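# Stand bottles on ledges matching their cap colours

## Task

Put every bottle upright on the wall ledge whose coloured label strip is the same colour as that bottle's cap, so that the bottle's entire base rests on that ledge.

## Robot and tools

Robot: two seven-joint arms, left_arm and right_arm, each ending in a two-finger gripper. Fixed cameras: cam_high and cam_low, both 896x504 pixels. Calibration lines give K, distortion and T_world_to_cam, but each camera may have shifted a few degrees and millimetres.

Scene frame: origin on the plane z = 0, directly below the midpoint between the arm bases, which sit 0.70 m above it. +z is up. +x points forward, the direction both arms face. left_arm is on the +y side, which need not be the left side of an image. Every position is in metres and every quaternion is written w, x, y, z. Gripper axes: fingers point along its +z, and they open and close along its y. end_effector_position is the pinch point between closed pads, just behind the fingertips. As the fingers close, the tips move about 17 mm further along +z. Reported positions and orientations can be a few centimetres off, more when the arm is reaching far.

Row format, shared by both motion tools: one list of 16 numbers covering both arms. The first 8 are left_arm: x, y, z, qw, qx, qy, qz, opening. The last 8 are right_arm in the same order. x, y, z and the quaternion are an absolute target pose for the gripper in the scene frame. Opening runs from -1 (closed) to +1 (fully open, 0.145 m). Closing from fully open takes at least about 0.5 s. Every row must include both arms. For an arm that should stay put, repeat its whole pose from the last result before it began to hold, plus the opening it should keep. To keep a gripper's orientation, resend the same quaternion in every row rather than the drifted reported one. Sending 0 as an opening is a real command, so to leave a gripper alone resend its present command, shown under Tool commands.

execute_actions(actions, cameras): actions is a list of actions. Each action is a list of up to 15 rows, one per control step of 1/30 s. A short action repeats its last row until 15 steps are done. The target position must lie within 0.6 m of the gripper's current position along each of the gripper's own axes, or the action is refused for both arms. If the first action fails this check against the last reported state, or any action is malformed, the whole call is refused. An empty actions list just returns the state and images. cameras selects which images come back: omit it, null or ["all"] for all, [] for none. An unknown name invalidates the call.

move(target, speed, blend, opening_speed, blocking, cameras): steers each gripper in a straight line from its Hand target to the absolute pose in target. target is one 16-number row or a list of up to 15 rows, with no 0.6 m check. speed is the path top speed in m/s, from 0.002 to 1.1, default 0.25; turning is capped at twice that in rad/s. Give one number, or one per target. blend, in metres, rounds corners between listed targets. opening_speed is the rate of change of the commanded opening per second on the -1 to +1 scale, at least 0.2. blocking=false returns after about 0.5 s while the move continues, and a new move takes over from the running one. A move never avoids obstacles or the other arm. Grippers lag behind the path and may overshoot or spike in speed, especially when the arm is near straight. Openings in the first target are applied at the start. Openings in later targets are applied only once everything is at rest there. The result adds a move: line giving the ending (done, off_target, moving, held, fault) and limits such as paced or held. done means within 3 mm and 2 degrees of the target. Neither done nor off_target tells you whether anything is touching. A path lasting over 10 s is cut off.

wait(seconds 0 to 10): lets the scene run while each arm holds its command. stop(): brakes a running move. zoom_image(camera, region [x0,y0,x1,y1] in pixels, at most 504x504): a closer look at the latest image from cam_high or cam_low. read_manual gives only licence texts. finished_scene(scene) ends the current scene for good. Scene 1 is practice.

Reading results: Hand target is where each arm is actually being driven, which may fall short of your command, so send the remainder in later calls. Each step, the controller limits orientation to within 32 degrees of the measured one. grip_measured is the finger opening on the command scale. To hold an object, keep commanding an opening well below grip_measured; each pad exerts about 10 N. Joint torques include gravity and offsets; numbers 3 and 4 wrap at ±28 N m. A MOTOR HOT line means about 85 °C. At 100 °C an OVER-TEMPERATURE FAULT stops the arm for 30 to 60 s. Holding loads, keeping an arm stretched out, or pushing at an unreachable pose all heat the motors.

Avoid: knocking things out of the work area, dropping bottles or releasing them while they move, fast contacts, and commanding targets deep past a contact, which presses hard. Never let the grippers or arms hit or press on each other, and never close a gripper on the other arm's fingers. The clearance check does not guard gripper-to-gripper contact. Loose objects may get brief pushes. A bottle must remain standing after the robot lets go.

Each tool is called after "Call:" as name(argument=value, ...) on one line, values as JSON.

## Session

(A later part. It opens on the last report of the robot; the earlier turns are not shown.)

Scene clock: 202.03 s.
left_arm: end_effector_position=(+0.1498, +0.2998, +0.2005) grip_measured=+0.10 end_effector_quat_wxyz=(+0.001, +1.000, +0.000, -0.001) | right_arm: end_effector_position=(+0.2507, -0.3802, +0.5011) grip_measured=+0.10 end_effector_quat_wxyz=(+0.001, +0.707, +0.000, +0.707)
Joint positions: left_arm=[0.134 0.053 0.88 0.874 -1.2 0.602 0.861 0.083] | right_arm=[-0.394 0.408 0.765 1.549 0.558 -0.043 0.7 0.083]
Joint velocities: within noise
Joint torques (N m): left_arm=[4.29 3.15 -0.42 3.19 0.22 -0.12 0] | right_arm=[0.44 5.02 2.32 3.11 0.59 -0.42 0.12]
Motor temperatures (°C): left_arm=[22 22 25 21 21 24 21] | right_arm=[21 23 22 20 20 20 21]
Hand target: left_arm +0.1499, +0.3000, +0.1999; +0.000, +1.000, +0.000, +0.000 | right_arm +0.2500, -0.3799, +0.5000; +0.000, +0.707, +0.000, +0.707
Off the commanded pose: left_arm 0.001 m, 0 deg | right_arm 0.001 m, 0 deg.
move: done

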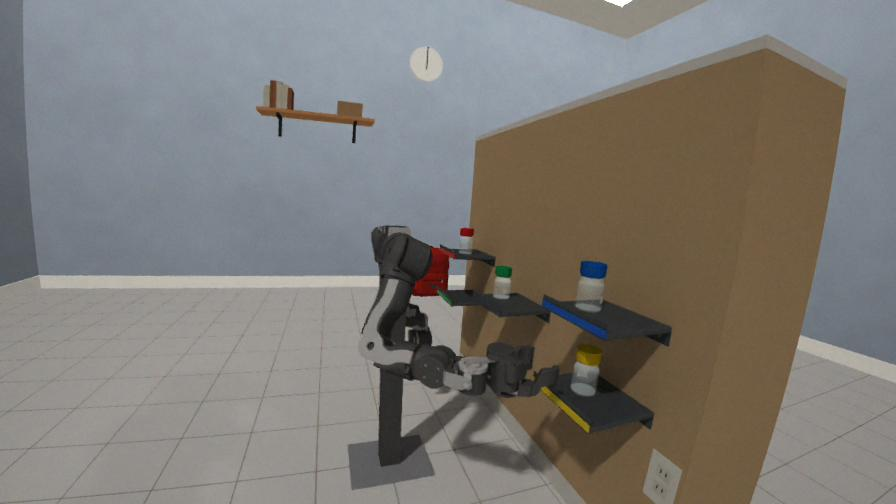

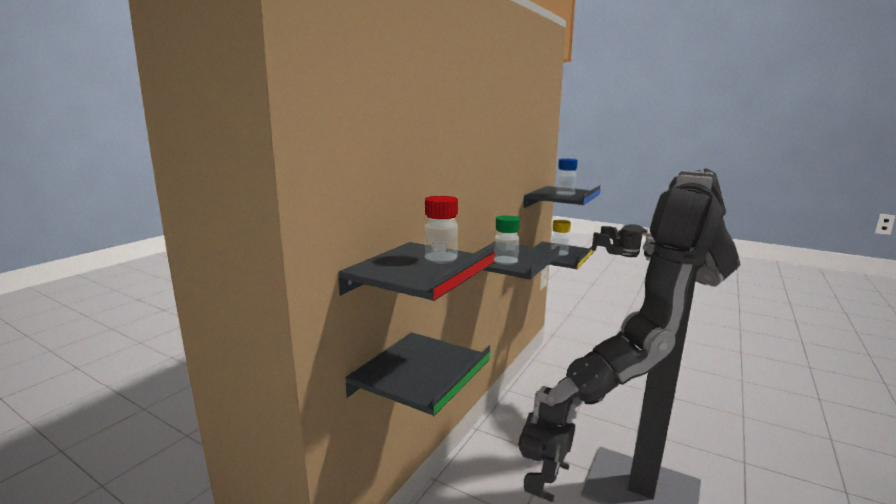

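Call:
move(target=[[0.28,0.15,0.38,0,0.7071,0,0.7071,0.1,0.25,-0.38,0.5,0,0.7071,0,0.7071,0.1],[0.28,0.13,0.53,0,0.7071,0,0.7071,0.1,0.25,-0.38,0.5,0,0.7071,0,0.7071,0.1],[0.29,0.089,0.598,0.183,0.683,-0.183,0.683,0.1,0.25,-0.38,0.5,0,0.7071,0,0.7071,0.1],[0.386,0.034,0.598,0.183,0.683,-0.183,0.683,0.1,0.25,-0.38,0.5,0,0.7071,0,0.7071,0.1],[0.386,0.034,0.598,0.183,0.683,-0.183,0.683,-0.9,0.25,-0.38,0.5,0,0.7071,0,0.7071,0.1]], speed=[0.35,0.3,0.3,0.18,0.2], opening_speed=2)

Call:
zoom_image(camera="cam_low", region=[430, 170, 590, 310])

Scene clock: 220.10 s.
left_arm: end_effector_position=(+0.3856, +0.0334, +0.6011) grip_measured=-0.44 end_effector_quat_wxyz=(+0.184, +0.680, -0.184, +0.686) | right_arm: end_effector_position=(+0.2507, -0.3802, +0.5011) grip_measured=+0.10 end_effector_quat_wxyz=(+0.001, +0.707, +0.000, +0.707)
Joint positions: left_arm=[0.298 -0.001 -0.181 1.832 0.061 0.546 0.321 0.042] | right_arm=[-0.394 0.408 0.765 1.549 0.558 -0.043 0.7 0.083]
Joint velocities: within noise
Joint torques (N m): left_arm=[5.84 -0.86 -0.13 3.99 0.24 -0.62 0.01] | right_arm=[0.54 5 2.21 3.06 0.58 -0.4 0.11]
Motor temperatures (°C): left_arm=[22 22 24 22 21 24 21] | right_arm=[21 23 22 20 20 20 21]
Hand target: left_arm +0.3860, +0.0340, +0.5979; +0.183, +0.683, -0.183, +0.683 | right_arm +0.2500, -0.3799, +0.5000; +0.000, +0.707, +0.000, +0.707
Off the commanded pose: left_arm 0.003 m, 1 deg | right_arm 0.001 m, 0 deg.
move: done

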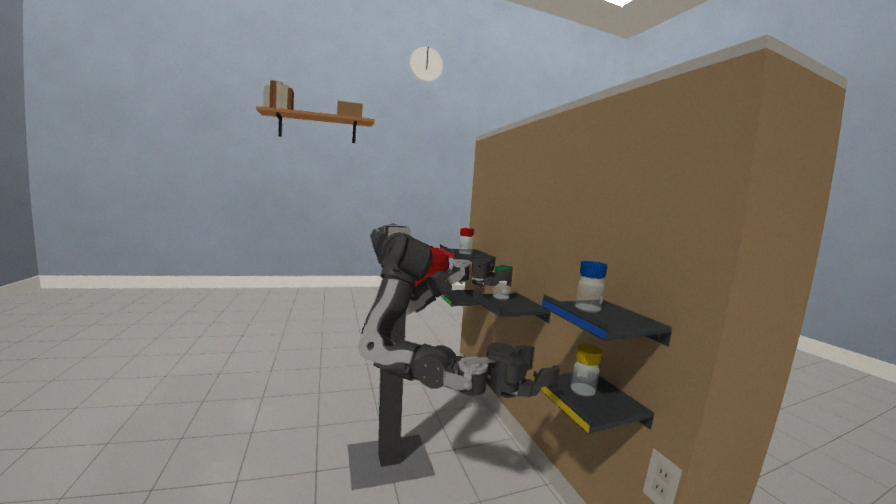

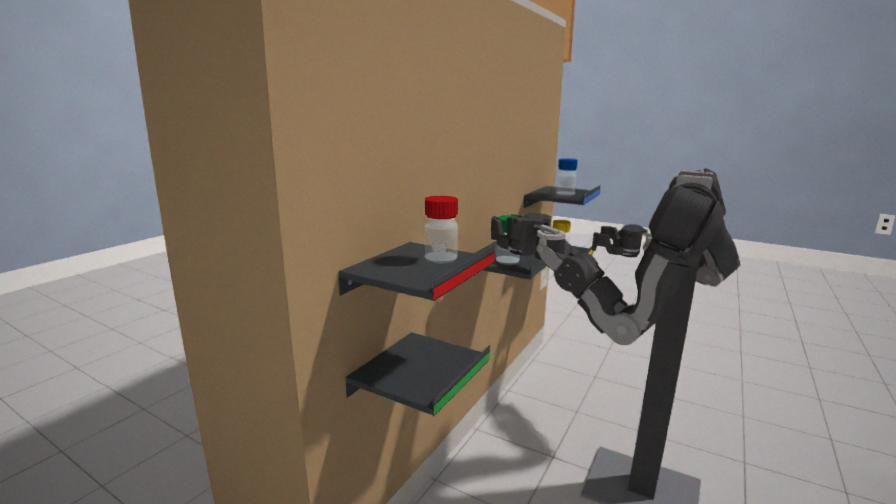

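Scaled by 3.150 from the camera's 896x504 image, which has a finer 1280x720 frame.

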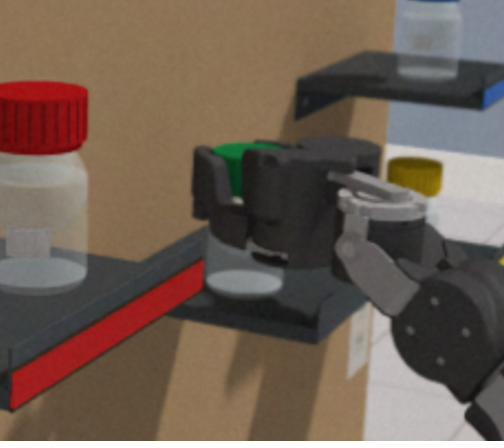

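Call:
move(target=[[0.386,0.034,0.625,0.183,0.683,-0.183,0.683,-0.9,0.25,-0.38,0.5,0,0.7071,0,0.7071,0.1],[0.275,0.098,0.63,0.183,0.683,-0.183,0.683,-0.9,0.25,-0.38,0.5,0,0.7071,0,0.7071,0.1],[0.26,0.33,0.53,0,0.7071,0,0.7071,-0.9,0.25,-0.38,0.5,0,0.7071,0,0.7071,0.1],[0.38,0.375,0.518,0,0.7071,0,0.7071,-0.9,0.25,-0.38,0.5,0,0.7071,0,0.7071,0.1],[0.38,0.375,0.487,0,0.7071,0,0.7071,-0.9,0.25,-0.38,0.5,0,0.7071,0,0.7071,0.1]], speed=[0.15,0.25,0.3,0.25,0.05])

Call:
zoom_image(camera="cam_low", region=[330, 230, 550, 420])

Scene clock: 235.47 s.
left_arm: end_effector_position=(+0.3818, +0.3773, +0.5169) grip_measured=-0.59 end_effector_quat_wxyz=(-0.007, +0.672, -0.010, +0.740) | right_arm: end_effector_position=(+0.2507, -0.3802, +0.5011) grip_measured=+0.10 end_effector_quat_wxyz=(+0.001, +0.707, +0.000, +0.707)
Joint positions: left_arm=[0.207 0.493 0.459 1.119 0.364 -0.12 0.598 0.031] | right_arm=[-0.394 0.408 0.765 1.549 0.558 -0.043 0.7 0.083]
Joint velocities: within noise
Joint torques (N m): left_arm=[0.94 2.99 -1.05 -0.05 -0.5 0.77 -0.2] | right_arm=[0.54 4.89 2.15 3.15 0.55 -0.39 0.14]
Motor temperatures (°C): left_arm=[23 22 23 22 21 24 21] | right_arm=[21 23 22 20 20 20 21]
Hand target: left_arm +0.3783, +0.3745, +0.4874; +0.000, +0.707, +0.000, +0.707 | right_arm +0.2500, -0.3799, +0.5000; +0.000, +0.707, +0.000, +0.707
Off the commanded pose: left_arm 0.030 m, 6 deg | right_arm 0.001 m, 0 deg.
move: off_target (left_arm)

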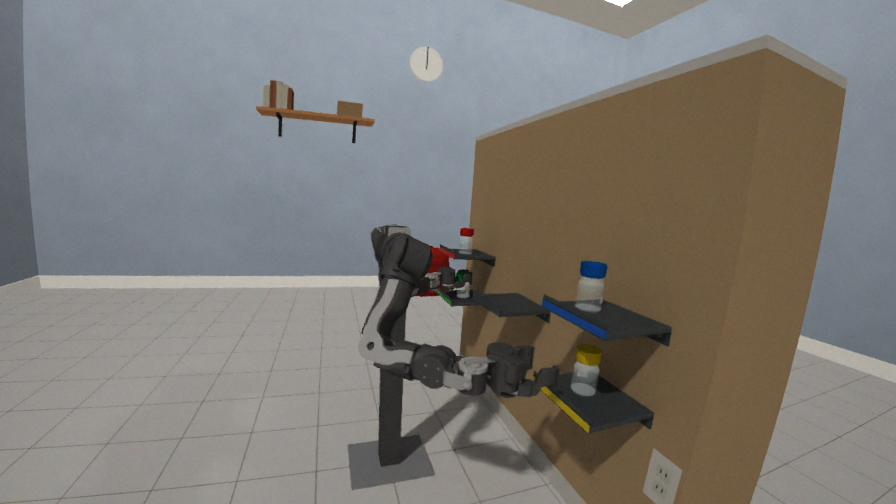

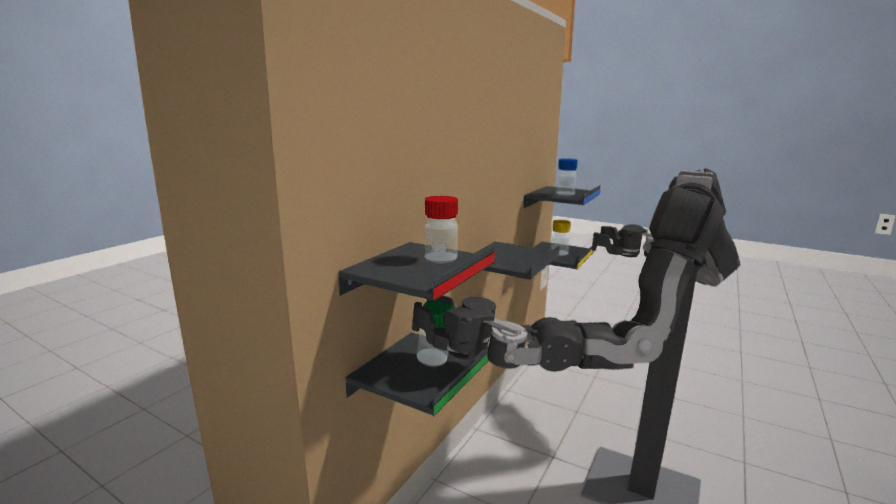

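Scaled by 2.291 from the camera's 896x504 image, which has a finer 1280x720 frame.

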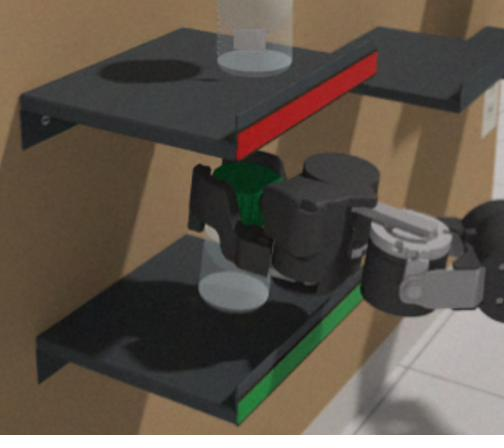

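Call:
move(target=[[0.381,0.376,0.512,0,0.7071,0,0.7071,-0.9,0.25,-0.38,0.5,0,0.7071,0,0.7071,0.1],[0.381,0.376,0.513,0,0.7071,0,0.7071,0.1,0.25,-0.38,0.5,0,0.7071,0,0.7071,0.1],[0.27,0.376,0.515,0,0.7071,0,0.7071,0.1,0.25,-0.38,0.5,0,0.7071,0,0.7071,0.1]], speed=[0.1,0.05,0.15], opening_speed=0.8)

Call:
zoom_image(camera="cam_low", region=[330, 170, 630, 420])

Call:
zoom_image(camera="cam_high", region=[430, 210, 690, 440])

Scene clock: 249.77 s.
left_arm: end_effector_position=(+0.2697, +0.3780, +0.5148) grip_measured=+0.10 end_effector_quat_wxyz=(-0.003, +0.708, +0.002, +0.706) | right_arm: end_effector_position=(+0.2507, -0.3802, +0.5011) grip_measured=+0.10 end_effector_quat_wxyz=(+0.001, +0.707, +0.000, +0.707)
Joint positions: left_arm=[-0.354 0.454 0.718 1.581 0.567 0.02 0.62 0.083] | right_arm=[-0.394 0.408 0.765 1.549 0.558 -0.043 0.7 0.083]
Joint velocities: within noise
Joint torques (N m): left_arm=[1.65 5.31 1.17 5.27 0.48 -0.55 0.2] | right_arm=[0.54 4.92 2.29 3.15 0.58 -0.39 0.14]
Motor temperatures (°C): left_arm=[22 22 23 22 22 25 21] | right_arm=[21 24 22 20 20 20 21]
Hand target: left_arm +0.2700, +0.3760, +0.5150; +0.000, +0.707, +0.000, +0.707 | right_arm +0.2500, -0.3799, +0.5000; +0.000, +0.707, +0.000, +0.707
Off the commanded pose: left_arm 0.002 m, 0 deg | right_arm 0.001 m, 0 deg.
move: done; target 2's new opening was sent with left_arm's hand 0.005 m and 1 deg from that target

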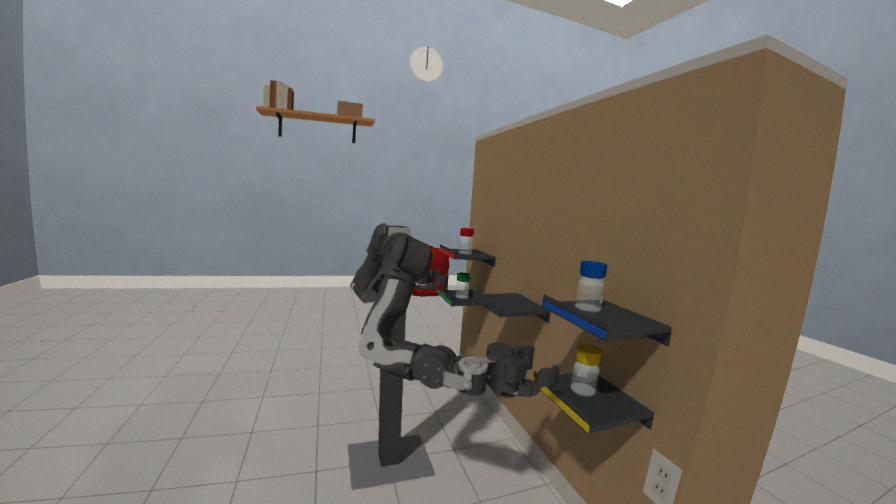

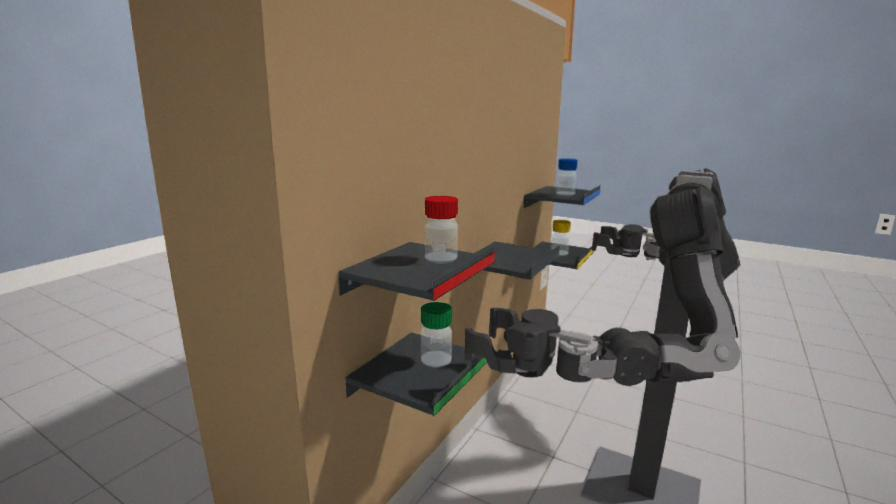

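Scaled by 1.680 from the camera's 896x504 image, which has a finer 1280x720 frame.

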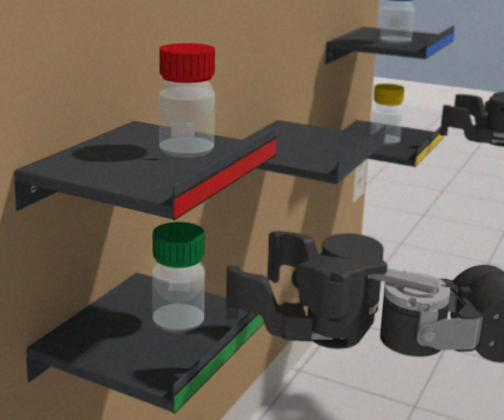

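Scaled by 1.938 from the camera's 896x504 image, which has a finer 1280x720 frame.

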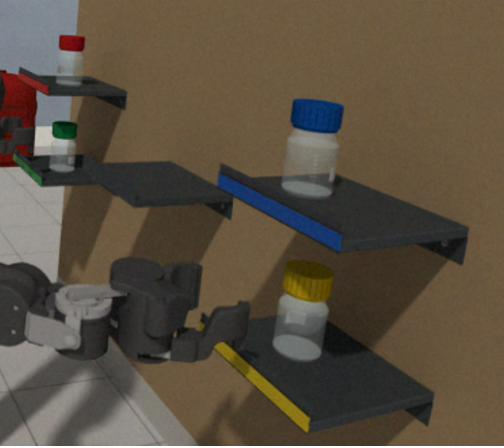

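All placed.

Call:
finished_scene(scene=2)

The scene is finished: the task was done.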